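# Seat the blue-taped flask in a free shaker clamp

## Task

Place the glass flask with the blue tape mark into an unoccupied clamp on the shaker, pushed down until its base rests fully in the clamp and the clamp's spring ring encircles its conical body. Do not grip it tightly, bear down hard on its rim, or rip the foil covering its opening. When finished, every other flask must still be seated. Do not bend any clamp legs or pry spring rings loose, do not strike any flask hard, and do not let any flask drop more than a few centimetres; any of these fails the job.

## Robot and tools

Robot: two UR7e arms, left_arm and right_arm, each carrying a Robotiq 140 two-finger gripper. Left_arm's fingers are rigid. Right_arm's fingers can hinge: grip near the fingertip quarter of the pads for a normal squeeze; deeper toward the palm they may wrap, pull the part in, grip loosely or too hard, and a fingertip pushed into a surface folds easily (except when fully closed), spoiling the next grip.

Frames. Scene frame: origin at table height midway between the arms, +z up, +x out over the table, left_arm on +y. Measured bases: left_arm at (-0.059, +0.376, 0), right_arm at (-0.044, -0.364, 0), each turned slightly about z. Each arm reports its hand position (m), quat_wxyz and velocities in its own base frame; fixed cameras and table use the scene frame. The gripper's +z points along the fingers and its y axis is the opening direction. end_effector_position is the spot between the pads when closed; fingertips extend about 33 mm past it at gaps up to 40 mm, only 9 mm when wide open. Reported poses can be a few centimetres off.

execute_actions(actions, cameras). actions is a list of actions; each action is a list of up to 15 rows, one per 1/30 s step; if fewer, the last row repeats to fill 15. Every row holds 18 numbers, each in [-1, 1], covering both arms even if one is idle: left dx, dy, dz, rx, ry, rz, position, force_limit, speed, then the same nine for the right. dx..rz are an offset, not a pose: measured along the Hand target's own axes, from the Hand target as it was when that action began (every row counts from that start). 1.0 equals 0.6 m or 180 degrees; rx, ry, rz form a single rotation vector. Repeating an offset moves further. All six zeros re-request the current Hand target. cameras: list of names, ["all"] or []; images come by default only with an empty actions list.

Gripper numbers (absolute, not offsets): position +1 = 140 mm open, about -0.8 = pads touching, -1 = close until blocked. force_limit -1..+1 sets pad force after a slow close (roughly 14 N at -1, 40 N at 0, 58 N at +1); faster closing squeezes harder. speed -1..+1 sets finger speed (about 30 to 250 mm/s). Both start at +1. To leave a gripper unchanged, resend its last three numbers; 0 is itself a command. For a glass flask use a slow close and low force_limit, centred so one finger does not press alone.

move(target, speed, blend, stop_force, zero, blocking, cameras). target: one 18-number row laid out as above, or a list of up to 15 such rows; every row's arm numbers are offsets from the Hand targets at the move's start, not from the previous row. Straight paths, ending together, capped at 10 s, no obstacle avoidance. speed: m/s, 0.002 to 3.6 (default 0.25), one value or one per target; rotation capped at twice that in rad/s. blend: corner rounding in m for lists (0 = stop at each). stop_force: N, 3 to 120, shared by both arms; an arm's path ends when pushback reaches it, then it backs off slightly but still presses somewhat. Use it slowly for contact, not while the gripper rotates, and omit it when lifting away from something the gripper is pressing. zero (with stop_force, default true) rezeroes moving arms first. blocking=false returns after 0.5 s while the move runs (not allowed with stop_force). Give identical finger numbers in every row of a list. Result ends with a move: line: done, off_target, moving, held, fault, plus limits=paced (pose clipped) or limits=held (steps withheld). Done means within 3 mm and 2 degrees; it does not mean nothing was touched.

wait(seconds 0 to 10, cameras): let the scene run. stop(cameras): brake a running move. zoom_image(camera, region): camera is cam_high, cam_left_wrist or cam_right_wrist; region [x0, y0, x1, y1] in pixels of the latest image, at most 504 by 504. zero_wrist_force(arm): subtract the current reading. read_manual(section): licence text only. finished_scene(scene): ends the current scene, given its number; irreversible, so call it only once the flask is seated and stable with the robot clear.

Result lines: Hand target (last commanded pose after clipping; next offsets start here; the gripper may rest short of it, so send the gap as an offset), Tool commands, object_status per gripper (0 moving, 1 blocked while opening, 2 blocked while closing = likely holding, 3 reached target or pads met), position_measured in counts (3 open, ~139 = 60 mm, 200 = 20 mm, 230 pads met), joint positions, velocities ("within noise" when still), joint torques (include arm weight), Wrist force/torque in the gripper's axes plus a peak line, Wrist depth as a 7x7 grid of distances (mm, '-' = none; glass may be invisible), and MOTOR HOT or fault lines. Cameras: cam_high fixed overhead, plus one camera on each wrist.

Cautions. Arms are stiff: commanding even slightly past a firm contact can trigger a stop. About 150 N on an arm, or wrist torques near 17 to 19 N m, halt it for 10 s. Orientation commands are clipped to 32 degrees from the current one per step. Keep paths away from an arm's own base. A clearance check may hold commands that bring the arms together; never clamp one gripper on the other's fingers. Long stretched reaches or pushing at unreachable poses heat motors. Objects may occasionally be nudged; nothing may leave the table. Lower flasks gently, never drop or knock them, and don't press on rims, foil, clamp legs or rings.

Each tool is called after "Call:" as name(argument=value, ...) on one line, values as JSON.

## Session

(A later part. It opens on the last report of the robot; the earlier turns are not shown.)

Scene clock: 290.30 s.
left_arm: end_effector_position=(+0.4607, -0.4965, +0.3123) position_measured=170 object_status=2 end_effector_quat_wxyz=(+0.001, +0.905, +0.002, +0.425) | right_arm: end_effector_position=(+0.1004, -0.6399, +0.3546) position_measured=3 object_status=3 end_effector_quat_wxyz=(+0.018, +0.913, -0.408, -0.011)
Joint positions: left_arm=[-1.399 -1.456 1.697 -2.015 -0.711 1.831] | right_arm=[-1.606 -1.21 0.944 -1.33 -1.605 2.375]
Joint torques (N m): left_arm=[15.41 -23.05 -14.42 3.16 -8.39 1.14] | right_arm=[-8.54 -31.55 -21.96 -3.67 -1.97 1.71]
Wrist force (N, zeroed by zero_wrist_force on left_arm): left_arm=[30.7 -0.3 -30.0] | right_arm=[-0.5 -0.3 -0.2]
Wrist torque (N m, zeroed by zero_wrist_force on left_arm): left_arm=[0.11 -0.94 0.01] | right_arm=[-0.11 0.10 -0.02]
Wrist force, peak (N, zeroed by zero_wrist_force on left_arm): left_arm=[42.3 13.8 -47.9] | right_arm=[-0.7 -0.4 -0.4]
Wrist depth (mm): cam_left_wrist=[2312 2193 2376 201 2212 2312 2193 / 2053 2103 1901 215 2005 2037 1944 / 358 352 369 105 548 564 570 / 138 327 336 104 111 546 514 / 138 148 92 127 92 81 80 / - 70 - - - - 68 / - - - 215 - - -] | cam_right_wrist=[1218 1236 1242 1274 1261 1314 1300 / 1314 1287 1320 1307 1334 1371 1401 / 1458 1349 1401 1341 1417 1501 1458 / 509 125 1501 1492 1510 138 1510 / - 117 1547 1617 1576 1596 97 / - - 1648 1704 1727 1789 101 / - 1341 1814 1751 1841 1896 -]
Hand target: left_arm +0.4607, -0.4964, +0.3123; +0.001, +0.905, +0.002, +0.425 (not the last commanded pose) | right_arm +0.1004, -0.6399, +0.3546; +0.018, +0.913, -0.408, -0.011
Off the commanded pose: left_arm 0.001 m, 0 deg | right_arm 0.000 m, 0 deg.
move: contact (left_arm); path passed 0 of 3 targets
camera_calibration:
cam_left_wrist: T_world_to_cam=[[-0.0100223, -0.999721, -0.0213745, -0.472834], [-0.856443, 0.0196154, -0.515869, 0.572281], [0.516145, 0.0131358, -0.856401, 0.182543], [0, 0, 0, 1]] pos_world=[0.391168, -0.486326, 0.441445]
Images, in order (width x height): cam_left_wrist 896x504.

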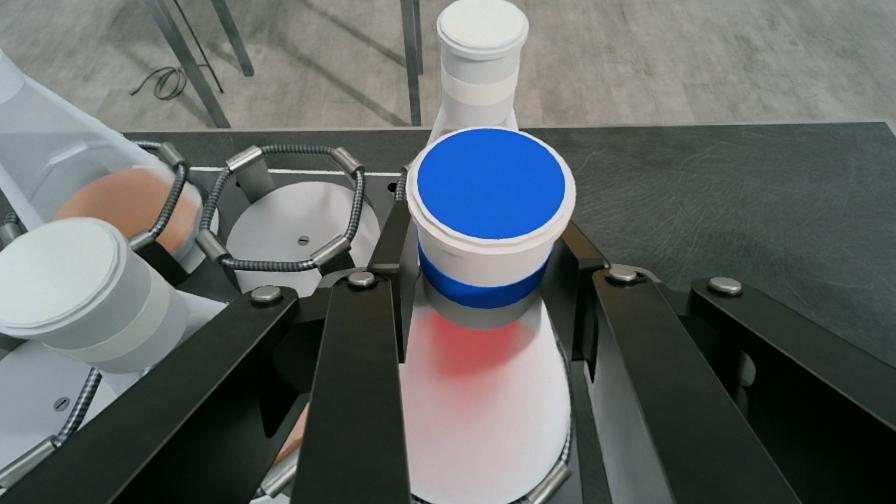

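Call:
move(target=[[-0.0013,-0.006,0.0011,0,0,0,-1,-0.05,-1,0,0,0,0,0,0,1,1,1],[-0.0026,0.002,0.0021,0,0,0,-1,-0.05,-1,0,0,0,0,0,0,1,1,1],[-0.0026,-0.006,0.0021,0,0,0,-1,-0.05,-1,0,0,0,0,0,0,1,1,1],[-0.0026,0.002,0.0021,0,0,0,-1,-0.05,-1,0,0,0,0,0,0,1,1,1],[-0.0026,-0.002,0.0021,0,0,0,-1,-0.05,-1,0,0,0,0,0,0,1,1,1]], speed=0.025, stop_force=30, cameras=["cam_left_wrist"])

Call:
zoom_image(camera="cam_left_wrist", region=[330, 200, 630, 500])

Scene clock: 295.63 s.
left_arm: end_effector_position=(+0.4607, -0.4953, +0.3103) position_measured=170 object_status=2 end_effector_quat_wxyz=(+0.001, +0.905, +0.002, +0.425) | right_arm: end_effector_position=(+0.1004, -0.6399, +0.3546) position_measured=3 object_status=3 end_effector_quat_wxyz=(+0.018, +0.913, -0.408, -0.011)
Joint positions: left_arm=[-1.399 -1.458 1.704 -2.02 -0.711 1.831] | right_arm=[-1.606 -1.21 0.944 -1.33 -1.605 2.375]
Joint torques (N m): left_arm=[11.79 -5.53 -20.45 2.08 -3.35 -0.7] | right_arm=[-8.48 -31.56 -22.29 -3.87 -1.89 1.79]
Wrist force (N, zeroed by zero_wrist_force on left_arm): left_arm=[25.2 1.8 -13.7] | right_arm=[-0.8 -0.3 -0.3]
Wrist torque (N m, zeroed by zero_wrist_force on left_arm): left_arm=[-0.32 -0.72 0.09] | right_arm=[-0.10 0.16 -0.02]
Wrist force, peak (N, zeroed by zero_wrist_force on left_arm): left_arm=[35.3 -2.3 -35.7] | right_arm=[-0.8 -0.5 -0.1]
Wrist depth (mm): cam_left_wrist=[2193 2175 2516 197 2251 2251 2271 / 2005 1959 1959 227 1959 2053 2103 / 347 344 366 105 105 - - / 135 329 332 101 122 - - / 137 147 92 128 92 81 464 / - 70 - - - - 68 / - - - - - - -] | cam_right_wrist=[989 1261 1218 1274 1287 1349 1300 / 1409 - 1307 1334 1349 1363 1371 / 1409 1363 1371 1401 1386 1401 1449 / 502 125 1409 1484 1492 138 1538 / - 117 1716 1617 1576 1627 97 / - - 1670 1681 1727 1764 102 / - 650 1801 1586 1841 1868 -]
Hand target: left_arm +0.4607, -0.4953, +0.3102; +0.001, +0.905, +0.002, +0.425 | right_arm +0.1004, -0.6399, +0.3546; +0.018, +0.913, -0.408, -0.011
Off the commanded pose: left_arm 0.000 m, 0 deg | right_arm 0.000 m, 0 deg.
move: done
camera_calibration:
cam_left_wrist: T_world_to_cam=[[-0.0101084, -0.999719, -0.0214253, -0.471624], [-0.856441, 0.0197154, -0.515868, 0.571136], [0.516146, 0.0131349, -0.8564, 0.180779], [0, 0, 0, 1]] pos_world=[0.391068, -0.485126, 0.439345]
Images, in order (width x height): cam_left_wrist 896x504.

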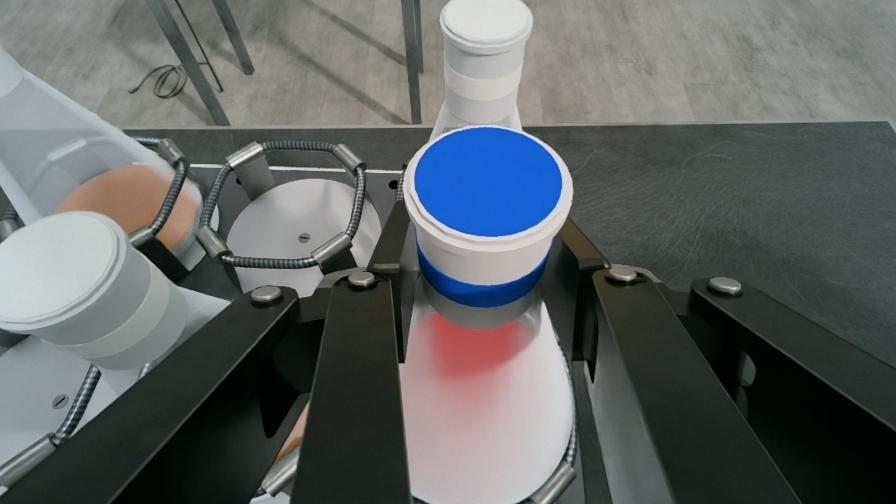

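Scaled by 1.680 from the camera's 896x504 image, which has a finer 1280x720 frame.

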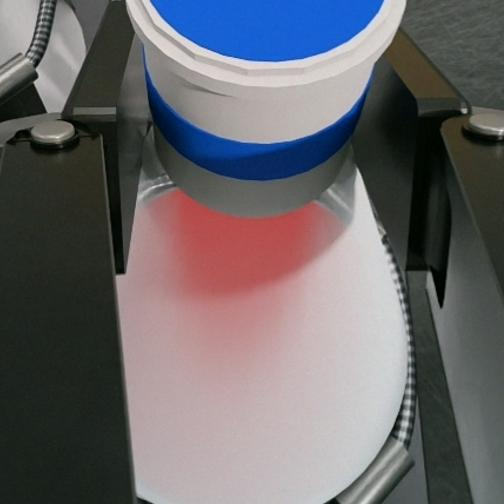

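Call:
move(target=[[-0.0019,-0.004,0.0016,0,0,0,-1,-0.05,-1,0,0,0,0,0,0,1,1,1],[-0.0038,0.004,0.0032,0,0,0,-1,-0.05,-1,0,0,0,0,0,0,1,1,1],[-0.0038,-0.004,0.0032,0,0,0,-1,-0.05,-1,0,0,0,0,0,0,1,1,1],[-0.0045,0.004,0.0038,0,0,0,-1,-0.05,-1,0,0,0,0,0,0,1,1,1],[-0.0045,0.0,0.0038,0,0,0,-1,-0.05,-1,0,0,0,0,0,0,1,1,1]], speed=0.025, stop_force=30, cameras=["cam_left_wrist"])

Call:
zoom_image(camera="cam_left_wrist", region=[330, 200, 630, 500])

Scene clock: 300.60 s.
left_arm: end_effector_position=(+0.4608, -0.4952, +0.3068) position_measured=170 object_status=2 end_effector_quat_wxyz=(+0.001, +0.905, +0.002, +0.425) | right_arm: end_effector_position=(+0.1004, -0.6399, +0.3546) position_measured=3 object_status=3 end_effector_quat_wxyz=(+0.018, +0.913, -0.408, -0.011)
Joint positions: left_arm=[-1.398 -1.456 1.711 -2.03 -0.711 1.831] | right_arm=[-1.606 -1.21 0.944 -1.33 -1.605 2.375]
Joint torques (N m): left_arm=[9.81 8.14 -5.6 7.74 -13.05 -0.78] | right_arm=[-8.05 -31.52 -21.75 -3.86 -2.01 1.68]
Wrist force (N, zeroed by zero_wrist_force on left_arm): left_arm=[51.3 6.7 -22.6] | right_arm=[-0.5 -0.4 -0.4]
Wrist torque (N m, zeroed by zero_wrist_force on left_arm): left_arm=[-0.33 -1.14 -0.45] | right_arm=[-0.12 0.08 -0.02]
Wrist force, peak (N, zeroed by zero_wrist_force on left_arm): left_arm=[51.9 17.4 -26.1] | right_arm=[-0.8 -0.5 -0.3]
Wrist depth (mm): cam_left_wrist=[2271 2193 2376 193 2271 2291 2271 / 2037 2005 2021 217 2103 2021 2021 / 345 344 366 105 104 583 601 / 134 323 343 108 111 515 - / 136 149 91 129 109 81 449 / - 70 - - - - 68 / - - - - - - -] | cam_right_wrist=[1230 1224 1267 1261 1280 1300 1314 / 1300 1307 1307 1334 1334 1378 1378 / 1287 1371 1401 1417 1433 1449 1466 / - 125 1501 1501 1501 138 1547 / - 117 1659 1617 1586 135 97 / - - 1911 1727 1704 1789 101 / - 1716 2314 2018 1828 1828 -]
Hand target: left_arm +0.4607, -0.4953, +0.3067; +0.001, +0.905, +0.002, +0.425 | right_arm +0.1004, -0.6399, +0.3546; +0.018, +0.913, -0.408, -0.011
Off the commanded pose: left_arm 0.000 m, 0 deg | right_arm 0.000 m, 0 deg.
move: done
camera_calibration:
cam_left_wrist: T_world_to_cam=[[-0.00996564, -0.99972, -0.021464, -0.471735], [-0.856284, 0.0196172, -0.516132, 0.569472], [0.516409, 0.0132357, -0.85624, 0.177693], [0, 0, 0, 1]] pos_world=[0.391167, -0.485126, 0.435945]
Images, in order (width x height): cam_left_wrist 896x504.

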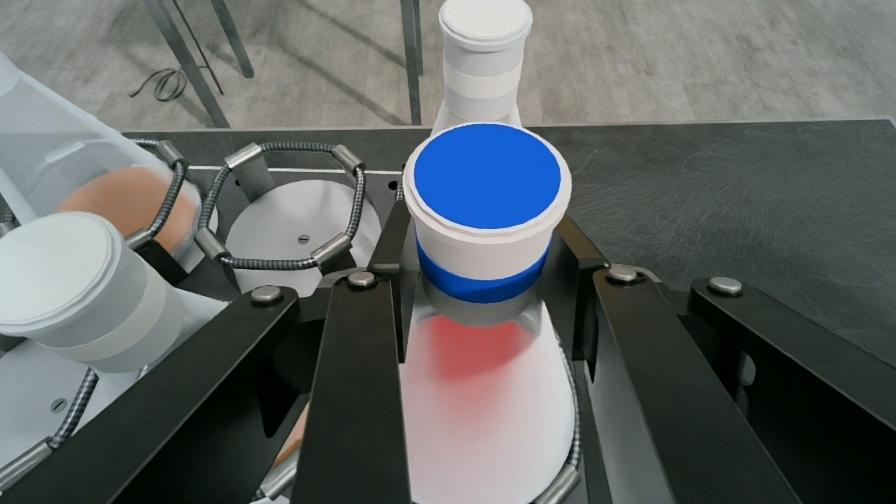

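Scaled by 1.680 from the camera's 896x504 image, which has a finer 1280x720 frame.

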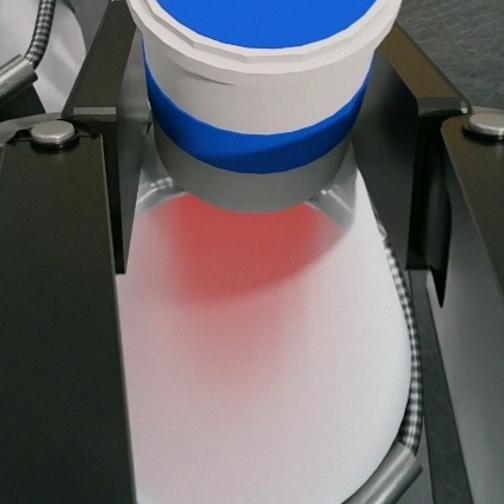

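Call:
move(target=[[-0.0035,0.0,-0.0053,0,0,0,-1,-0.05,-1,0,0,0,0,0,0,1,1,1]], speed=0.02, stop_force=20)

Call:
move(target=[[0,-0.006,0.0,0,0,0,-1,-0.05,-1,0,0,0,0,0,0,1,1,1],[0,0.006,0.0,0,0,0,-1,-0.05,-1,0,0,0,0,0,0,1,1,1],[0,0.0,0.0,0,0,0,-1,-0.05,-1,0,0,0,0,0,0,1,1,1]], speed=0.025, stop_force=30, cameras=["cam_left_wrist"])

Call:
zoom_image(camera="cam_left_wrist", region=[330, 200, 630, 500])

Scene clock: 305.97 s.
left_arm: end_effector_position=(+0.4569, -0.4953, +0.3072) position_measured=170 object_status=2 end_effector_quat_wxyz=(+0.001, +0.905, +0.002, +0.425) | right_arm: end_effector_position=(+0.1004, -0.6399, +0.3546) position_measured=3 object_status=3 end_effector_quat_wxyz=(+0.018, +0.913, -0.408, -0.011)
Joint positions: left_arm=[-1.406 -1.46 1.713 -2.019 -0.71 1.82] | right_arm=[-1.606 -1.21 0.944 -1.33 -1.605 2.375]
Joint torques (N m): left_arm=[1.79 5.59 7.9 4.22 -10.79 1.09] | right_arm=[-8.06 -31.42 -22.23 -3.92 -2.03 1.71]
Wrist force (N, zeroed by zero_wrist_force on left_arm): left_arm=[66.3 8.4 -18.3] | right_arm=[-0.6 -0.1 -0.3]
Wrist torque (N m, zeroed by zero_wrist_force on left_arm): left_arm=[-0.25 -1.00 -0.35] | right_arm=[-0.07 0.12 -0.02]
Wrist force, peak (N, zeroed by zero_wrist_force on left_arm): left_arm=[66.8 8.6 -18.4] | right_arm=[-0.7 -0.6 -0.3]
Wrist depth (mm): cam_left_wrist=[2291 2251 2271 197 2312 2291 2271 / 2053 2021 2138 1795 1989 1959 1944 / 356 347 377 105 105 553 563 / 135 324 353 101 109 515 512 / 139 148 92 129 92 81 474 / - 70 - - - - 68 / - - - - - - -] | cam_right_wrist=[1173 1249 1267 1327 1261 1293 1293 / 1307 - 1334 1314 1334 1401 1378 / 1349 1356 1409 1449 1417 1441 1458 / - 126 1458 1484 1510 138 1566 / - 117 1519 1586 1586 1586 97 / - - 1727 1693 1716 1716 102 / - 708 1882 1586 1955 1970 -]
Hand target: left_arm +0.4569, -0.4953, +0.3071; +0.001, +0.905, +0.002, +0.425 | right_arm +0.1004, -0.6399, +0.3546; +0.018, +0.913, -0.408, -0.011
Off the commanded pose: left_arm 0.000 m, 0 deg | right_arm 0.000 m, 0 deg.
move: done

Scene clock: 306.47 s.
left_arm: end_effector_position=(+0.4573, -0.4953, +0.3083) position_measured=170 object_status=2 end_effector_quat_wxyz=(+0.002, +0.905, +0.003, +0.426) | right_arm: end_effector_position=(+0.1004, -0.6399, +0.3546) position_measured=3 object_status=3 end_effector_quat_wxyz=(+0.018, +0.913, -0.408, -0.011)
Joint positions: left_arm=[-1.406 -1.461 1.713 -2.02 -0.708 1.821] | right_arm=[-1.606 -1.21 0.944 -1.33 -1.605 2.375]
Joint torques (N m): left_arm=[1.59 -22.85 -10.4 2.03 -6.03 0.21] | right_arm=[-7.82 -31.58 -21.93 -3.84 -1.99 1.71]
Wrist force (N, zeroed by zero_wrist_force on left_arm): left_arm=[48.4 5.4 -13.6] | right_arm=[-0.5 -0.3 -0.4]
Wrist torque (N m, zeroed by zero_wrist_force on left_arm): left_arm=[-0.13 -0.88 -0.19] | right_arm=[-0.12 0.09 -0.02]
Wrist force, peak (N, zeroed by zero_wrist_force on left_arm): left_arm=[67.5 10.5 -19.5] | right_arm=[-0.6 -0.5 -0.1]
Wrist depth (mm): cam_left_wrist=[2333 2212 2312 197 2291 2231 2212 / 2005 2005 2037 222 2037 2021 2138 / 347 347 367 105 544 - 578 / 135 326 333 106 109 495 481 / 139 149 92 128 92 81 80 / - 70 - - - - 68 / - - - - - - -] | cam_right_wrist=[1242 1242 1274 1274 1274 1300 1307 / 1280 1307 1334 1356 1349 1386 1393 / 1320 1378 1363 1409 1441 1425 1449 / - 126 1519 1492 1576 138 1538 / - 117 1547 1596 1596 145 97 / - - 1670 1751 1751 1739 101 / - 701 1776 1986 1896 1896 -]
Hand target: left_arm +0.4573, -0.4953, +0.3083; +0.002, +0.905, +0.003, +0.426 (not the last commanded pose) | right_arm +0.1004, -0.6399, +0.3546; +0.018, +0.913, -0.408, -0.011
Tool commands: left_gripper/position=-1.0 left_gripper/force_limit=-0.05098 left_gripper/speed=-1.0 right_gripper/position=+1.0 right_gripper/force_limit=+1.0 right_gripper/speed=+1.0
Off the commanded pose: left_arm 0.001 m, 0 deg | right_arm 0.000 m, 0 deg.
TORQUE FAULT: the external load on joint 5 (wrist 2) of the left arm reached its load limit, and that arm stopped. A torque fault puts only its own arm into a fault stop. That arm's remaining commands of this call were not run. That arm may still press on what stopped it. That arm is still stopped at the end of this call. That arm stays stopped for about 10 more seconds. Until then a move that you send moves the other arm only, and its call returns only when the move has ended. Once the stop has ended, the next robot result says so. If the stop ends while you think or write, that arm runs what you send next, counted from a new Hand target: where the arm stands when the stop ends. While its stop runs, that arm takes no new command, but its gripper still runs the gripper command that each later call begins with. Until it ends, the stop uses up actions while you think or wait. An arm that is not stopped still takes commands.
move: fault (left_arm); path passed 0 of 3 targets
camera_calibration:
cam_left_wrist: T_world_to_cam=[[-0.00974094, -0.99976, -0.0196331, -0.472442], [-0.855241, 0.0185033, -0.5179, 0.566788], [0.518139, 0.0117462, -0.855216, 0.178875], [0, 0, 0, 1]] pos_world=[0.387456, -0.484917, 0.437241]
Images, in order (width x height): cam_left_wrist 896x504.

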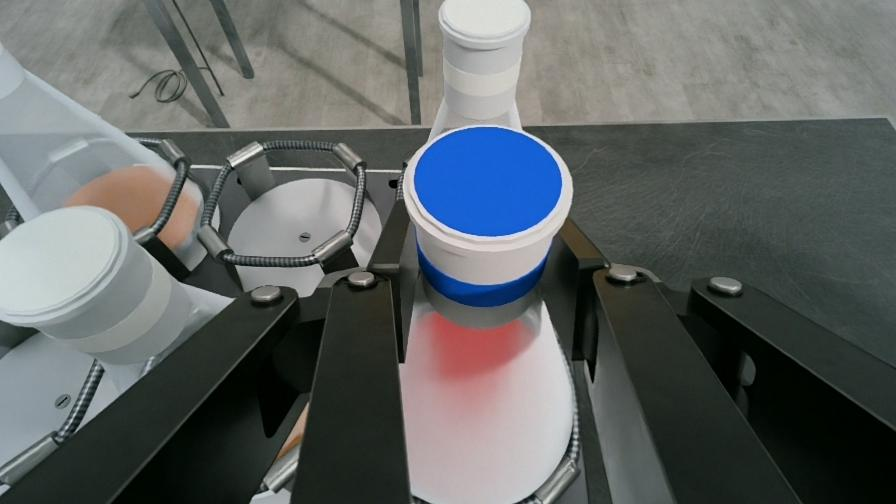

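Scaled by 1.680 from the camera's 896x504 image, which has a finer 1280x720 frame.

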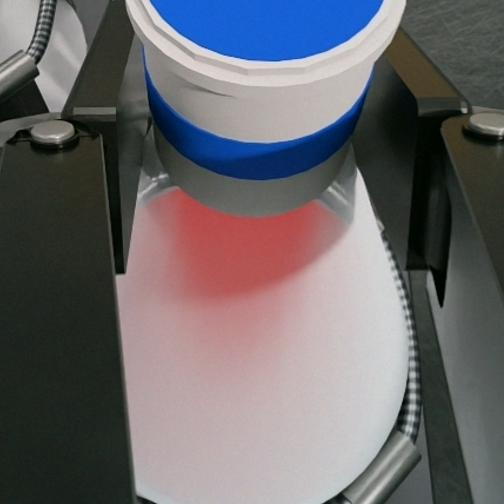

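Call:
wait(seconds=10)

Call:
move(target=[[0.0026,0.0,-0.0021,0,0,0,-1,-0.05,-1,0,0,0,0,0,0,1,1,1]], speed=0.02, cameras=["cam_left_wrist"])

Call:
zoom_image(camera="cam_left_wrist", region=[330, 200, 630, 500])

Scene clock: 318.93 s.
left_arm: end_effector_position=(+0.4573, -0.4953, +0.3083) position_measured=170 object_status=2 end_effector_quat_wxyz=(+0.002, +0.905, +0.003, +0.426) | right_arm: end_effector_position=(+0.1004, -0.6399, +0.3546) position_measured=3 object_status=3 end_effector_quat_wxyz=(+0.018, +0.913, -0.408, -0.011)
Joint positions: left_arm=[-1.406 -1.461 1.713 -2.02 -0.708 1.821] | right_arm=[-1.606 -1.21 0.944 -1.33 -1.605 2.375]
Joint torques (N m): left_arm=[1.02 -22.6 -10.43 2.02 -6.04 0.06] | right_arm=[-8.86 -31.27 -22.21 -4.08 -2.02 1.63]
Wrist force (N, zeroed by zero_wrist_force on left_arm): left_arm=[48.6 5.2 -13.7] | right_arm=[-0.6 -0.3 -0.2]
Wrist torque (N m, zeroed by zero_wrist_force on left_arm): left_arm=[-0.17 -0.92 -0.18] | right_arm=[-0.11 0.12 -0.02]
Wrist force, peak (N, zeroed by zero_wrist_force on left_arm): left_arm=[48.9 5.1 -13.5] | right_arm=[-0.7 -0.5 -0.3]
Wrist depth (mm): cam_left_wrist=[2421 2231 2354 197 2212 2291 2251 / 1974 1974 2156 1677 2086 1974 2070 / 346 348 373 105 110 582 - / 135 328 345 100 121 - - / 139 146 91 129 92 81 71 / - 70 - - - - 68 / - - - - - - -] | cam_right_wrist=[1218 1249 1261 1249 1274 1300 1300 / 1242 1314 1334 1356 1356 1371 1378 / - 1417 1409 1409 1449 1441 1441 / - 125 1449 1510 1538 135 1528 / - 117 1547 1596 1617 1627 97 / - - 1716 1659 1716 1789 102 / - 701 1868 1925 1896 1882 -]
Hand target: left_arm +0.4573, -0.4953, +0.3083; +0.002, +0.905, +0.003, +0.426 (not the last commanded pose) | right_arm +0.1004, -0.6399, +0.3546; +0.018, +0.913, -0.408, -0.011
Tool commands: left_gripper/position=-1.0 left_gripper/force_limit=-0.05098 left_gripper/speed=-1.0 right_gripper/position=+1.0 right_gripper/force_limit=+1.0 right_gripper/speed=+1.0
Off the commanded pose: left_arm 0.001 m, 0 deg | right_arm 0.000 m, 0 deg.
TORQUE FAULT, CONTINUED: the left arm's stop, for the torque fault of joint 5 (wrist 2) that an earlier result reported, is over. The rest of the stop counts as 19 of the actions that you can send in this scene. That arm's target is now where it stood when the stop ended, not its last command. That arm keeps its grip as last carried out and accepts commands again: back off and push less far. That arm stops again whenever a joint's load reaches its limit.
wait: 10.00 s; at rest from the start

Scene clock: 319.63 s.
left_arm: end_effector_position=(+0.4573, -0.4953, +0.3102) position_measured=170 object_status=2 end_effector_quat_wxyz=(+0.002, +0.905, +0.003, +0.426) | right_arm: end_effector_position=(+0.1004, -0.6399, +0.3546) position_measured=3 object_status=3 end_effector_quat_wxyz=(+0.018, +0.913, -0.408, -0.011)
Joint positions: left_arm=[-1.406 -1.462 1.709 -2.015 -0.708 1.821] | right_arm=[-1.606 -1.21 0.944 -1.33 -1.605 2.375]
Joint torques (N m): left_arm=[7.78 -34 -19.17 0.5 -3.82 1.19] | right_arm=[-8.32 -31.49 -22.32 -4.1 -1.94 1.79]
Wrist force (N, zeroed by zero_wrist_force on left_arm): left_arm=[24.0 3.6 -6.8] | right_arm=[-0.4 -0.1 -0.1]
Wrist torque (N m, zeroed by zero_wrist_force on left_arm): left_arm=[-0.31 -0.63 -0.24] | right_arm=[-0.08 0.08 -0.02]
Wrist force, peak (N, zeroed by zero_wrist_force on left_arm): left_arm=[45.1 5.1 -12.9] | right_arm=[-0.7 -0.3 -0.4]
Wrist depth (mm): cam_left_wrist=[2421 2175 2291 201 2271 2175 2251 / 2103 1989 2005 220 2156 2053 2037 / 346 347 382 106 105 538 579 / 136 329 341 103 109 510 509 / 140 149 92 128 92 81 467 / - 70 - - - - 68 / - - - - - - -] | cam_right_wrist=[1293 1224 1261 1280 1300 1314 1307 / 1293 1242 1314 1341 1341 1356 1386 / - 1356 1393 1401 1433 1441 1475 / - 125 1449 1492 1727 138 1547 / - 117 1547 1576 1648 135 97 / - - 1739 1704 1739 1764 102 / - 1458 1776 1940 1841 1854 -]
Hand target: left_arm +0.4573, -0.4953, +0.3103; +0.002, +0.905, +0.003, +0.426 | right_arm +0.1004, -0.6399, +0.3546; +0.018, +0.913, -0.408, -0.011
Off the commanded pose: left_arm 0.000 m, 0 deg | right_arm 0.000 m, 0 deg.
move: done
camera_calibration:
cam_left_wrist: T_world_to_cam=[[-0.00986746, -0.999755, -0.0198184, -0.472273], [-0.855381, 0.0187043, -0.517662, 0.567821], [0.517906, 0.0118443, -0.855356, 0.180699], [0, 0, 0, 1]] pos_world=[0.387458, -0.484918, 0.439142]
Images, in order (width x height): cam_left_wrist 896x504.

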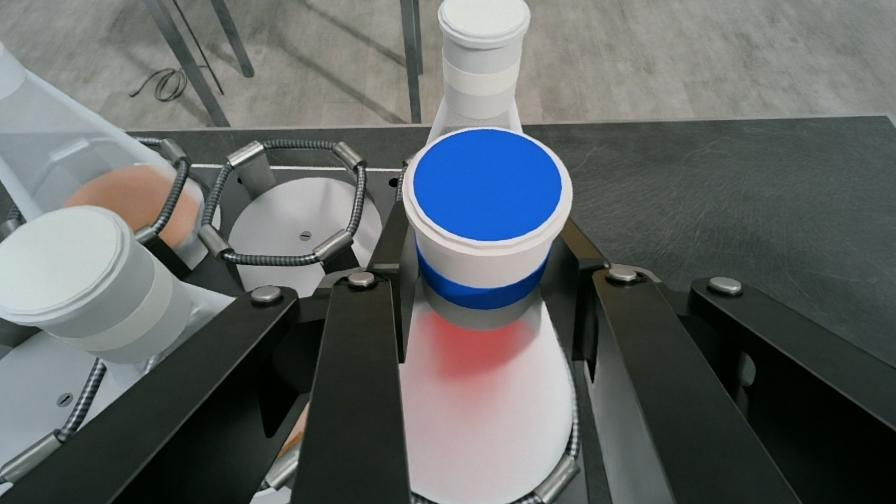

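Scaled by 1.680 from the camera's 896x504 image, which has a finer 1280x720 frame.

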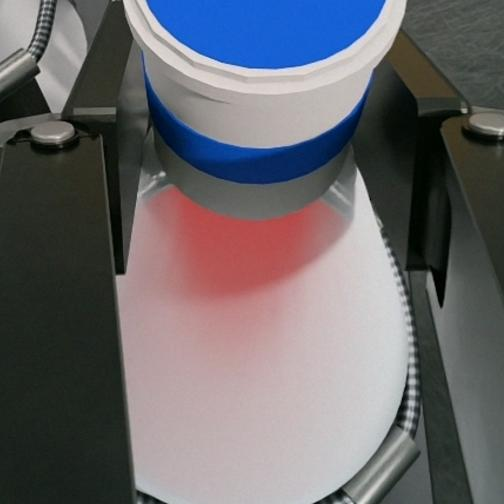

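Call:
move(target=[[-0.001,-0.006,0.0008,0,0,0,-1,-0.05,-1,0,0,0,0,0,0,1,1,1],[-0.001,0.006,0.0008,0,0,0,-1,-0.05,-1,0,0,0,0,0,0,1,1,1],[-0.0015,-0.006,0.0012,0,0,0,-1,-0.05,-1,0,0,0,0,0,0,1,1,1],[-0.0015,0.006,0.0012,0,0,0,-1,-0.05,-1,0,0,0,0,0,0,1,1,1],[-0.0015,0.0,0.0012,0,0,0,-1,-0.05,-1,0,0,0,0,0,0,1,1,1]], speed=0.025, stop_force=30, cameras=["cam_left_wrist"])

Call:
zoom_image(camera="cam_left_wrist", region=[330, 200, 630, 500])

Scene clock: 325.37 s.
left_arm: end_effector_position=(+0.4573, -0.4953, +0.3091) position_measured=170 object_status=2 end_effector_quat_wxyz=(+0.002, +0.905, +0.003, +0.426) | right_arm: end_effector_position=(+0.1004, -0.6399, +0.3546) position_measured=3 object_status=3 end_effector_quat_wxyz=(+0.018, +0.913, -0.408, -0.011)
Joint positions: left_arm=[-1.406 -1.462 1.712 -2.018 -0.708 1.821] | right_arm=[-1.606 -1.21 0.944 -1.33 -1.605 2.375]
Joint torques (N m): left_arm=[11.8 1.26 -11.97 5.85 -3.5 -0.85] | right_arm=[-8.31 -31.39 -22.11 -4.29 -1.97 1.63]
Wrist force (N, zeroed by zero_wrist_force on left_arm): left_arm=[38.8 8.7 -15.7] | right_arm=[-0.7 -0.3 -0.3]
Wrist torque (N m, zeroed by zero_wrist_force on left_arm): left_arm=[-0.29 -0.83 -0.35] | right_arm=[-0.11 0.12 -0.02]
Wrist force, peak (N, zeroed by zero_wrist_force on left_arm): left_arm=[45.0 -13.1 -15.8] | right_arm=[-0.6 -0.6 -0.2]
Wrist depth (mm): cam_left_wrist=[2376 2421 2271 197 2271 2271 2231 / 2053 1929 2037 223 1887 2037 1887 / 347 349 369 105 105 563 - / 135 333 346 104 109 509 515 / 139 146 92 128 92 81 455 / - 70 - - - - 68 / - - - - - - -] | cam_right_wrist=[1307 1242 1249 1261 1287 1293 1327 / 1293 1300 1327 1341 1363 1349 1356 / 1341 1363 1393 1401 1417 1425 1466 / 500 126 1458 1475 1501 138 1538 / - 117 1659 1596 1648 1617 97 / - 1586 1716 1704 1716 1776 101 / - 629 1776 1882 1896 1868 -]
Hand target: left_arm +0.4573, -0.4953, +0.3091; +0.002, +0.905, +0.003, +0.426 | right_arm +0.1004, -0.6399, +0.3546; +0.018, +0.913, -0.408, -0.011
Off the commanded pose: left_arm 0.000 m, 0 deg | right_arm 0.000 m, 0 deg.
move: done
camera_calibration:
cam_left_wrist: T_world_to_cam=[[-0.00974094, -0.99976, -0.0196331, -0.472424], [-0.855241, 0.0185033, -0.5179, 0.567254], [0.518139, 0.0117462, -0.855216, 0.179645], [0, 0, 0, 1]] pos_world=[0.387456, -0.484917, 0.438141]
Images, in order (width x height): cam_left_wrist 896x504.

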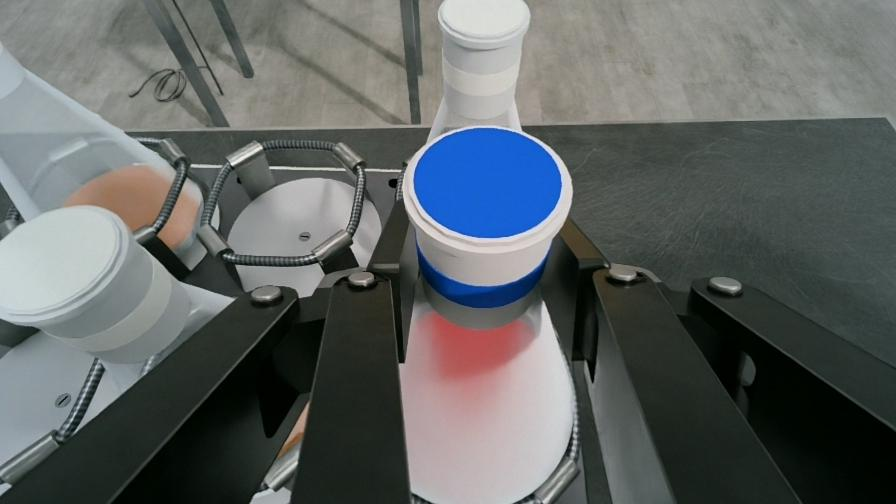

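Scaled by 1.680 from the camera's 896x504 image, which has a finer 1280x720 frame.

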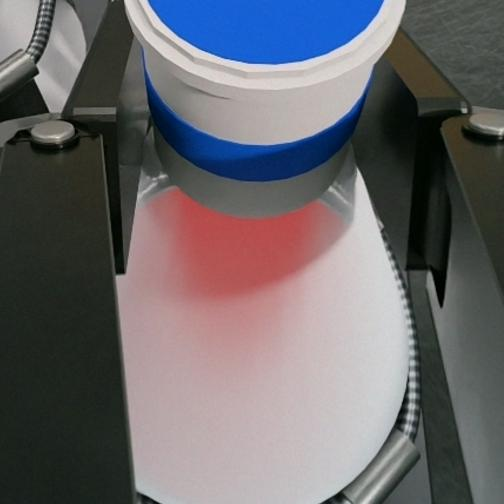

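Call:
move(target=[[0.0035,0,-0.003,0,0,0,-1,-0.05,-1,0,0,0,0,0,0,1,1,1],[0.0035,0,-0.003,0,0,0,0.2,-0.06,-1,0,0,0,0,0,0,1,1,1],[0.0035,0,-0.14,0,-0.06,0,0.2,-0.06,-1,0,0,0,0,0,0,1,1,1]], speed=0.1, cameras=["cam_left_wrist","cam_high"])

Call:
zoom_image(camera="cam_left_wrist", region=[330, 100, 630, 400])

Call:
zoom_image(camera="cam_high", region=[370, 200, 610, 380])

Scene clock: 332.73 s.
left_arm: end_effector_position=(+0.3939, -0.4953, +0.3643) position_measured=104 object_status=3 end_effector_quat_wxyz=(+0.002, +0.941, +0.003, +0.339) | right_arm: end_effector_position=(+0.1004, -0.6399, +0.3546) position_measured=3 object_status=3 end_effector_quat_wxyz=(+0.018, +0.913, -0.408, -0.011)
Joint positions: left_arm=[-1.447 -1.515 1.498 -1.658 -0.886 1.726] | right_arm=[-1.606 -1.21 0.944 -1.33 -1.605 2.375]
Joint torques (N m): left_arm=[13.23 -14.61 -29.12 -2.12 2 0.86] | right_arm=[-8.33 -31.3 -21.88 -4.19 -1.91 1.74]
Wrist force (N, zeroed by zero_wrist_force on left_arm): left_arm=[4.2 0.2 -3.1] | right_arm=[-0.6 -0.4 -0.1]
Wrist torque (N m, zeroed by zero_wrist_force on left_arm): left_arm=[-0.03 -0.54 -0.02] | right_arm=[-0.12 0.11 -0.02]
Wrist force, peak (N, zeroed by zero_wrist_force on left_arm): left_arm=[39.3 8.7 -15.8] | right_arm=[-0.7 -0.5 0.0]
Wrist depth (mm): cam_left_wrist=[627 1807 1974 266 634 634 629 / 600 403 422 167 587 591 581 / 564 203 395 333 552 559 - / 384 380 139 - 144 522 513 / - 89 116 348 308 103 86 / - - 441 467 - - - / - - 462 454 - - -] | cam_right_wrist=[1195 1236 1236 1242 1293 1287 1314 / 1287 1300 1320 1334 1356 1371 1393 / - 1356 1401 1393 1378 1441 1458 / - 125 1274 1547 1557 138 1510 / - 117 1393 1510 1617 1596 97 / - - 1441 1727 1716 1764 102 / - 1751 1789 - 1868 1896 -]
Hand target: left_arm +0.3940, -0.4952, +0.3643; +0.002, +0.941, +0.003, +0.339 | right_arm +0.1004, -0.6399, +0.3546; +0.018, +0.913, -0.408, -0.011
Off the commanded pose: left_arm 0.000 m, 0 deg | right_arm 0.000 m, 0 deg.
move: done
camera_calibration:
cam_left_wrist: T_world_to_cam=[[-0.0144406, -0.999759, -0.0165109, -0.471226], [-0.93709, 0.0192917, -0.348554, 0.512503], [0.348788, 0.0104389, -0.937143, 0.355627], [0, 0, 0, 1]] pos_world=[0.349418, -0.484712, 0.504128]
Images, in order (width x height): cam_high 896x504, cam_left_wrist 896x504.

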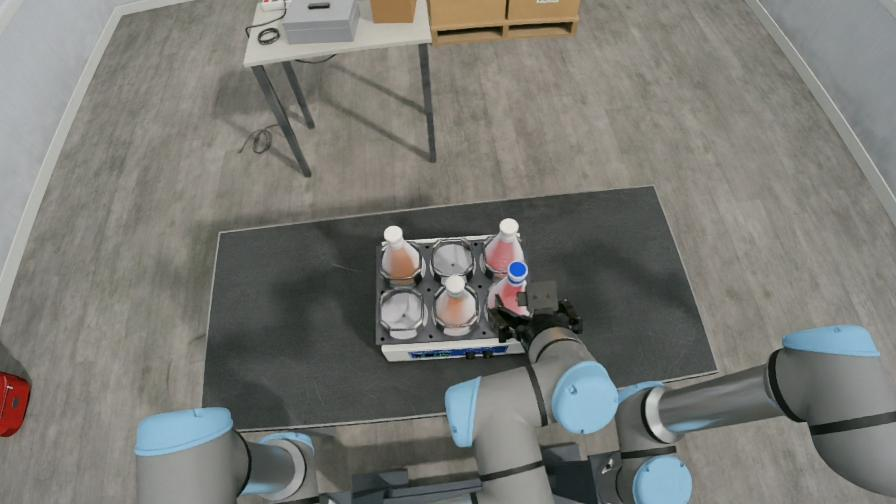

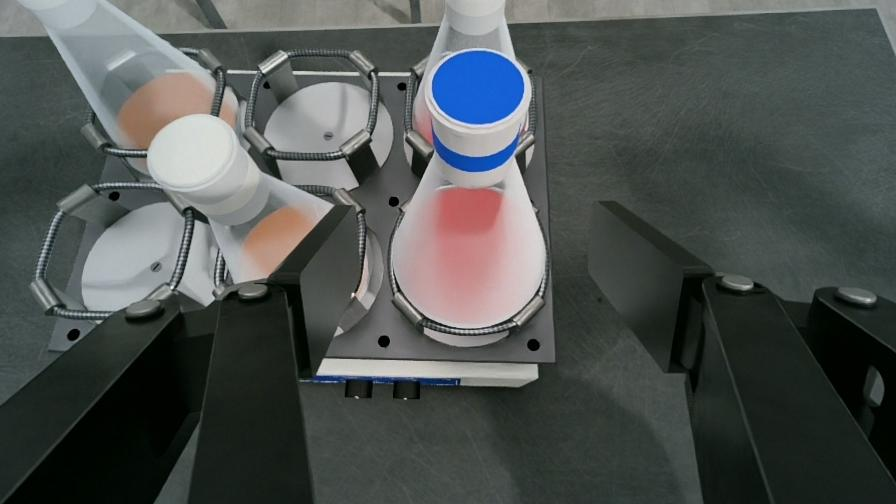

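Scaled by 1.680 from the camera's 896x504 image, which has a finer 1280x720 frame.

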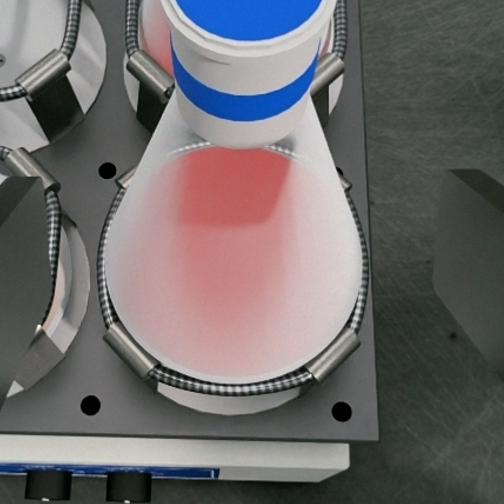

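Scaled by 2.100 from the camera's 896x504 image, which has a finer 1280x720 frame.

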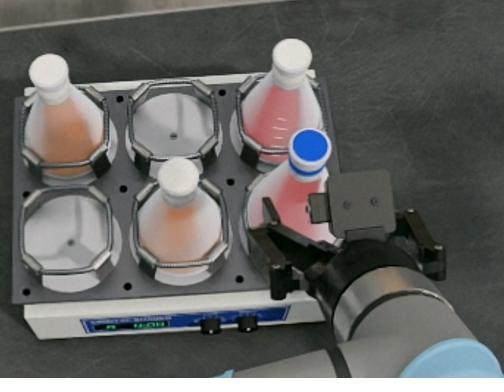

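Call:
move(target=[[-0.0098,0.0033,-0.0536,0,0.1244,0,0.2,-0.06,-1,0,0,0,0,0,0,1,1,1],[0.0595,0.0033,0.1164,0,0.1244,0,0.2,-0.06,-1,0,0,0,0,0,0,1,1,1]], speed=0.12, cameras=["cam_left_wrist"])

Call:
zoom_image(camera="cam_left_wrist", region=[330, 120, 630, 500])

Scene clock: 343.27 s.
left_arm: end_effector_position=(+0.4660, -0.4970, +0.3331) position_measured=104 object_status=3 end_effector_quat_wxyz=(+0.001, +0.857, +0.003, +0.515) | right_arm: end_effector_position=(+0.1004, -0.6399, +0.3546) position_measured=3 object_status=3 end_effector_quat_wxyz=(+0.018, +0.913, -0.408, -0.011)
Joint positions: left_arm=[-1.456 -1.46 1.788 -2.108 -0.501 1.803] | right_arm=[-1.606 -1.21 0.944 -1.33 -1.605 2.375]
Joint torques (N m): left_arm=[-7.57 -41.02 -31 -4.37 4.15 1.23] | right_arm=[-8.28 -31.06 -21.95 -4.33 -1.96 1.74]
Wrist force (N, zeroed by zero_wrist_force on left_arm): left_arm=[4.3 0.1 -2.6] | right_arm=[-0.6 -0.4 -0.2]
Wrist torque (N m, zeroed by zero_wrist_force on left_arm): left_arm=[-0.07 -0.73 -0.16] | right_arm=[-0.12 0.10 -0.02]
Wrist force, peak (N, zeroed by zero_wrist_force on left_arm): left_arm=[4.8 0.3 -4.8] | right_arm=[-0.8 -0.6 -0.1]
Wrist depth (mm): cam_left_wrist=[3333 3055 3468 2566 2646 3130 3092 / 2789 2444 2541 225 2566 2592 - / 2193 2138 2193 125 2121 2212 2271 / 357 365 137 112 129 108 566 / - 89 116 131 318 103 85 / - - 296 270 - - - / - - - 223 - - -] | cam_right_wrist=[1190 1255 1249 1300 1287 1293 1334 / 1280 1320 1320 1334 1334 1341 1378 / 1393 1371 1386 1401 1409 1433 1484 / - 125 1449 1475 1475 138 1557 / - 117 1659 1617 1627 145 97 / - - 1606 1681 1704 1854 102 / - 712 1801 1704 1828 1940 -]
Hand target: left_arm +0.4660, -0.4971, +0.3332; +0.002, +0.857, +0.003, +0.515 | right_arm +0.1004, -0.6399, +0.3546; +0.018, +0.913, -0.408, -0.011
Off the commanded pose: left_arm 0.000 m, 0 deg | right_arm 0.000 m, 0 deg.
move: done
camera_calibration:
cam_left_wrist: T_world_to_cam=[[-0.00422946, -0.999747, -0.0221039, -0.475383], [-0.73388, 0.0181179, -0.679038, 0.583981], [0.679266, 0.0133496, -0.73377, 0.080969], [0, 0, 0, 1]] pos_world=[0.371562, -0.486924, 0.44545]
Images, in order (width x height): cam_left_wrist 896x504.

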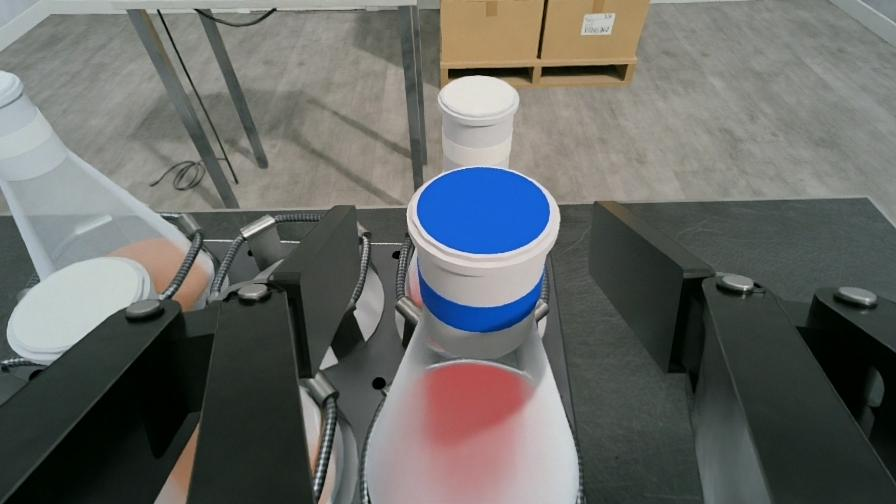

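Scaled by 1.326 from the camera's 896x504 image, which has a finer 1280x720 frame.

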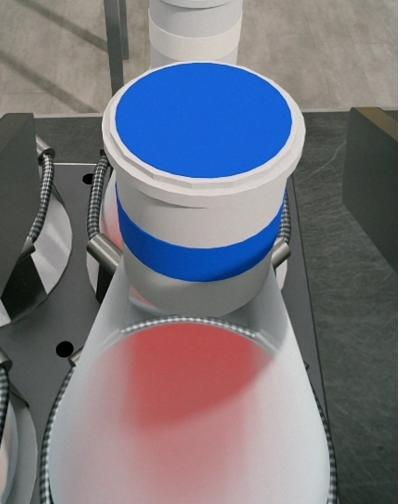

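Call:
move(target=[[0,0,0,0,0,0,-1,-0.05,-1,0,0,0,0,0,0,1,1,1]])

Call:
wait(seconds=0.7)

Call:
move(target=[[0.0049,0,-0.0121,0,0.0256,0,-1,-0.05,-1,0,0,0,0,0,0,1,1,1]], speed=0.05, cameras=["cam_left_wrist","cam_high"])

Call:
zoom_image(camera="cam_high", region=[370, 200, 610, 380])

Scene clock: 354.03 s.
left_arm: end_effector_position=(+0.4660, -0.4971, +0.3333) position_measured=178 object_status=0 end_effector_quat_wxyz=(+0.002, +0.857, +0.003, +0.515) | right_arm: end_effector_position=(+0.1004, -0.6399, +0.3546) position_measured=3 object_status=3 end_effector_quat_wxyz=(+0.018, +0.913, -0.408, -0.011)
Joint positions: left_arm=[-1.456 -1.46 1.788 -2.109 -0.501 1.803] | right_arm=[-1.606 -1.21 0.944 -1.33 -1.605 2.375]
Joint torques (N m): left_arm=[-10.73 -41.6 -31.23 -1.67 3.42 -0.81] | right_arm=[-8.11 -31.57 -22.01 -4.5 -1.85 1.67]
Wrist force (N, zeroed by zero_wrist_force on left_arm): left_arm=[3.6 -0.4 -2.6] | right_arm=[-0.6 -0.3 -0.2]
Wrist torque (N m, zeroed by zero_wrist_force on left_arm): left_arm=[-0.11 -0.70 -0.26] | right_arm=[-0.12 0.12 -0.01]
Wrist force, peak (N, zeroed by zero_wrist_force on left_arm): left_arm=[4.6 0.2 -2.9] | right_arm=[-0.8 -0.6 -0.3]
Wrist depth (mm): cam_left_wrist=[3290 2916 3248 2516 2516 2950 3168 / 2444 2619 2566 224 2541 3208 2730 / 2138 2231 2231 121 2086 2212 2212 / 351 375 380 110 116 590 - / 143 148 89 116 92 82 81 / - 71 - 250 - - 68 / - 67 - - - - -] | cam_right_wrist=[1152 1280 1255 1274 1293 1293 1300 / 1300 1267 1320 1327 1349 1386 1371 / 1363 1349 1441 1409 1401 1458 1475 / - 126 1475 1449 1510 138 1528 / - 117 1617 1648 1596 1596 97 / - 1716 1617 1727 1596 1789 101 / - 689 1814 1854 1828 1854 -]
Hand target: left_arm +0.4660, -0.4971, +0.3332; +0.002, +0.857, +0.003, +0.515 | right_arm +0.1004, -0.6399, +0.3546; +0.018, +0.913, -0.408, -0.011
Off the commanded pose: left_arm 0.000 m, 0 deg | right_arm 0.000 m, 0 deg.
move: done

Scene clock: 354.73 s.
left_arm: end_effector_position=(+0.4660, -0.4971, +0.3333) position_measured=178 object_status=2 end_effector_quat_wxyz=(+0.002, +0.857, +0.003, +0.515) | right_arm: end_effector_position=(+0.1004, -0.6399, +0.3546) position_measured=3 object_status=3 end_effector_quat_wxyz=(+0.018, +0.913, -0.408, -0.011)
Joint positions: left_arm=[-1.456 -1.46 1.788 -2.109 -0.501 1.803] | right_arm=[-1.606 -1.21 0.944 -1.33 -1.605 2.375]
Joint torques (N m): left_arm=[-9.5 -41.28 -30.13 -1.1 2.27 -0.82] | right_arm=[-8.07 -31.59 -22.65 -4.52 -1.85 1.7]
Wrist force (N, zeroed by zero_wrist_force on left_arm): left_arm=[3.7 -0.2 -2.8] | right_arm=[-0.2 -0.2 -0.1]
Wrist torque (N m, zeroed by zero_wrist_force on left_arm): left_arm=[-0.09 -0.74 -0.26] | right_arm=[-0.09 0.03 -0.02]
Wrist force, peak (N, zeroed by zero_wrist_force on left_arm): left_arm=[3.7 -0.2 -2.8] | right_arm=[-0.7 -0.5 -0.4]
Wrist depth (mm): cam_left_wrist=[3248 3092 3055 2467 2491 3208 3019 / 2730 2467 2701 230 2566 2592 2491 / 2070 2271 2271 121 2156 2086 2121 / 342 375 381 110 113 - 581 / 143 148 89 116 92 82 516 / - 71 - - - - 68 / - 67 - - - - -] | cam_right_wrist=[920 1230 1261 1274 1327 1320 1314 / 1320 1320 1327 1334 1356 1371 1386 / 1417 1327 1393 1393 1401 1417 1458 / - 125 1449 1547 1510 135 1528 / - 117 1510 1576 1606 1617 97 / - - 1940 1704 1739 1789 102 / - 1727 1801 1670 1828 1841 -]
Hand target: left_arm +0.4660, -0.4971, +0.3332; +0.002, +0.857, +0.003, +0.515 | right_arm +0.1004, -0.6399, +0.3546; +0.018, +0.913, -0.408, -0.011
Tool commands: left_gripper/position=-1.0 left_gripper/force_limit=-0.05 left_gripper/speed=-1.0 right_gripper/position=+1.0 right_gripper/force_limit=+1.0 right_gripper/speed=+1.0
Off the commanded pose: left_arm 0.000 m, 0 deg | right_arm 0.000 m, 0 deg.
wait: 0.70 s; at rest by 0.17 s

Scene clock: 355.83 s.
left_arm: end_effector_position=(+0.4608, -0.4972, +0.3393) position_measured=178 object_status=2 end_effector_quat_wxyz=(+0.002, +0.836, +0.003, +0.549) end_effector_velocity=(-0.001, -0.001, -0.001) end_effector_angular_velocity=(+0.000, +0.005, -0.002) | right_arm: end_effector_position=(+0.1004, -0.6399, +0.3546) position_measured=3 object_status=3 end_effector_quat_wxyz=(+0.018, +0.913, -0.408, -0.011)
Joint positions: left_arm=[-1.487 -1.462 1.829 -2.126 -0.416 1.769] | right_arm=[-1.606 -1.21 0.944 -1.33 -1.605 2.375]
Joint velocities: left_arm=[-0.001 0 -0.002 0 -0.005 0.002] | right_arm=[within noise]
Joint torques (N m): left_arm=[13.15 -39.51 -32.99 -1.88 0.39 1.16] | right_arm=[-8.03 -31.74 -22.34 -4.47 -1.99 1.72]
Wrist force (N, zeroed by zero_wrist_force on left_arm): left_arm=[2.1 0.8 -2.1] | right_arm=[-0.4 -0.4 -0.2]
Wrist torque (N m, zeroed by zero_wrist_force on left_arm): left_arm=[-0.15 -0.79 -0.09] | right_arm=[-0.12 0.08 -0.02]
Wrist force, peak (N, zeroed by zero_wrist_force on left_arm): left_arm=[-10.9 2.3 1.4] | right_arm=[-0.7 -0.4 -0.3]
Wrist depth (mm): cam_left_wrist=[3666 1372 1380 2444 2491 3830 3515 / 3290 3248 3168 2789 2646 2851 3055 / 2212 2291 2516 126 2354 2421 2333 / 2053 1820 2070 110 114 2566 618 / 147 153 89 120 92 86 540 / - 71 - - - - 68 / - 67 - - - - -] | cam_right_wrist=[1363 1261 1267 1280 1267 1300 1314 / 1307 1327 1314 1334 1341 1371 1334 / 1349 1371 1409 1409 1425 1449 1466 / 508 126 1449 1492 1538 138 1519 / - 117 1868 1576 1606 1617 97 / - - 1704 1681 1727 1986 101 / - 1868 1828 1854 1882 1911 -]
Hand target: left_arm +0.4610, -0.4971, +0.3392; +0.001, +0.836, +0.003, +0.549 | right_arm +0.1004, -0.6399, +0.3546; +0.018, +0.913, -0.408, -0.011
Off the commanded pose: left_arm 0.000 m, 0 deg | right_arm 0.000 m, 0 deg.
move: done
camera_calibration:
cam_left_wrist: T_world_to_cam=[[-0.00222227, -0.999749, -0.0222953, -0.476217], [-0.676699, 0.0179186, -0.736041, 0.577264], [0.736256, 0.0134516, -0.676569, 0.0433152], [0, 0, 0, 1]] pos_world=[0.357685, -0.487024, 0.443578]
Images, in order (width x height): cam_high 896x504, cam_left_wrist 896x504.

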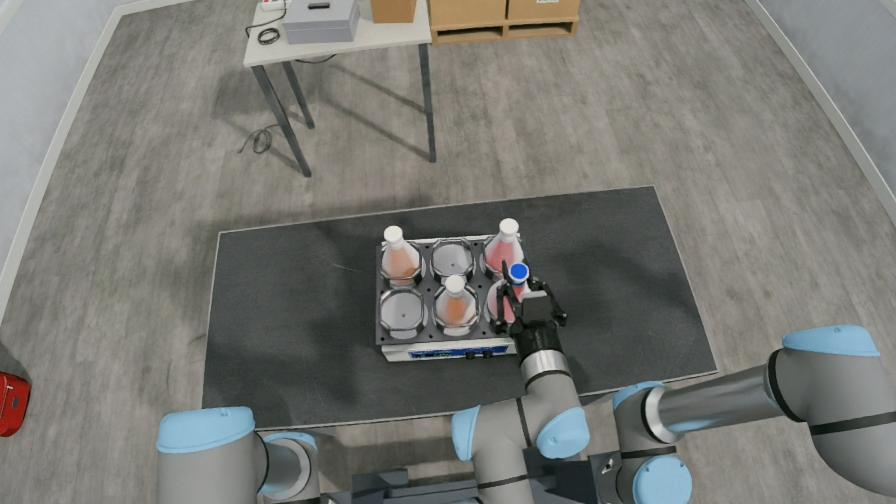

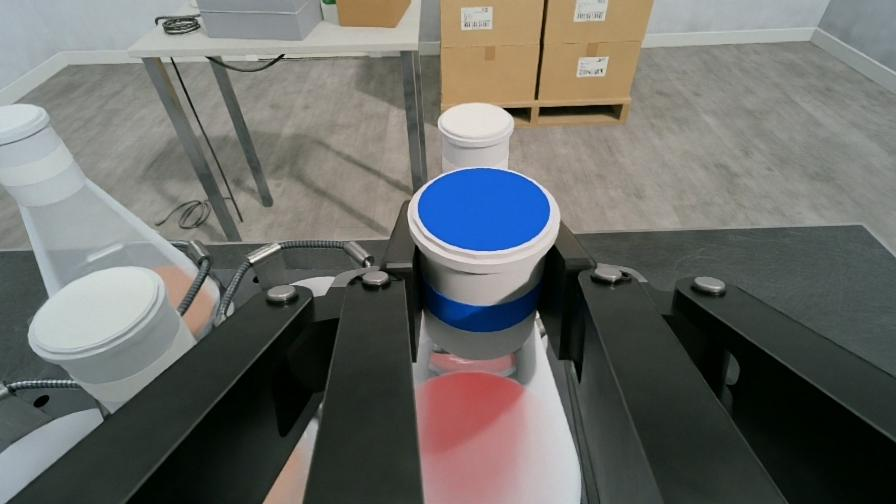

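Scaled by 2.100 from the camera's 896x504 image, which has a finer 1280x720 frame.

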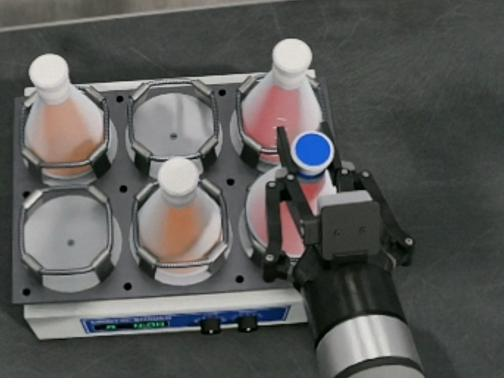

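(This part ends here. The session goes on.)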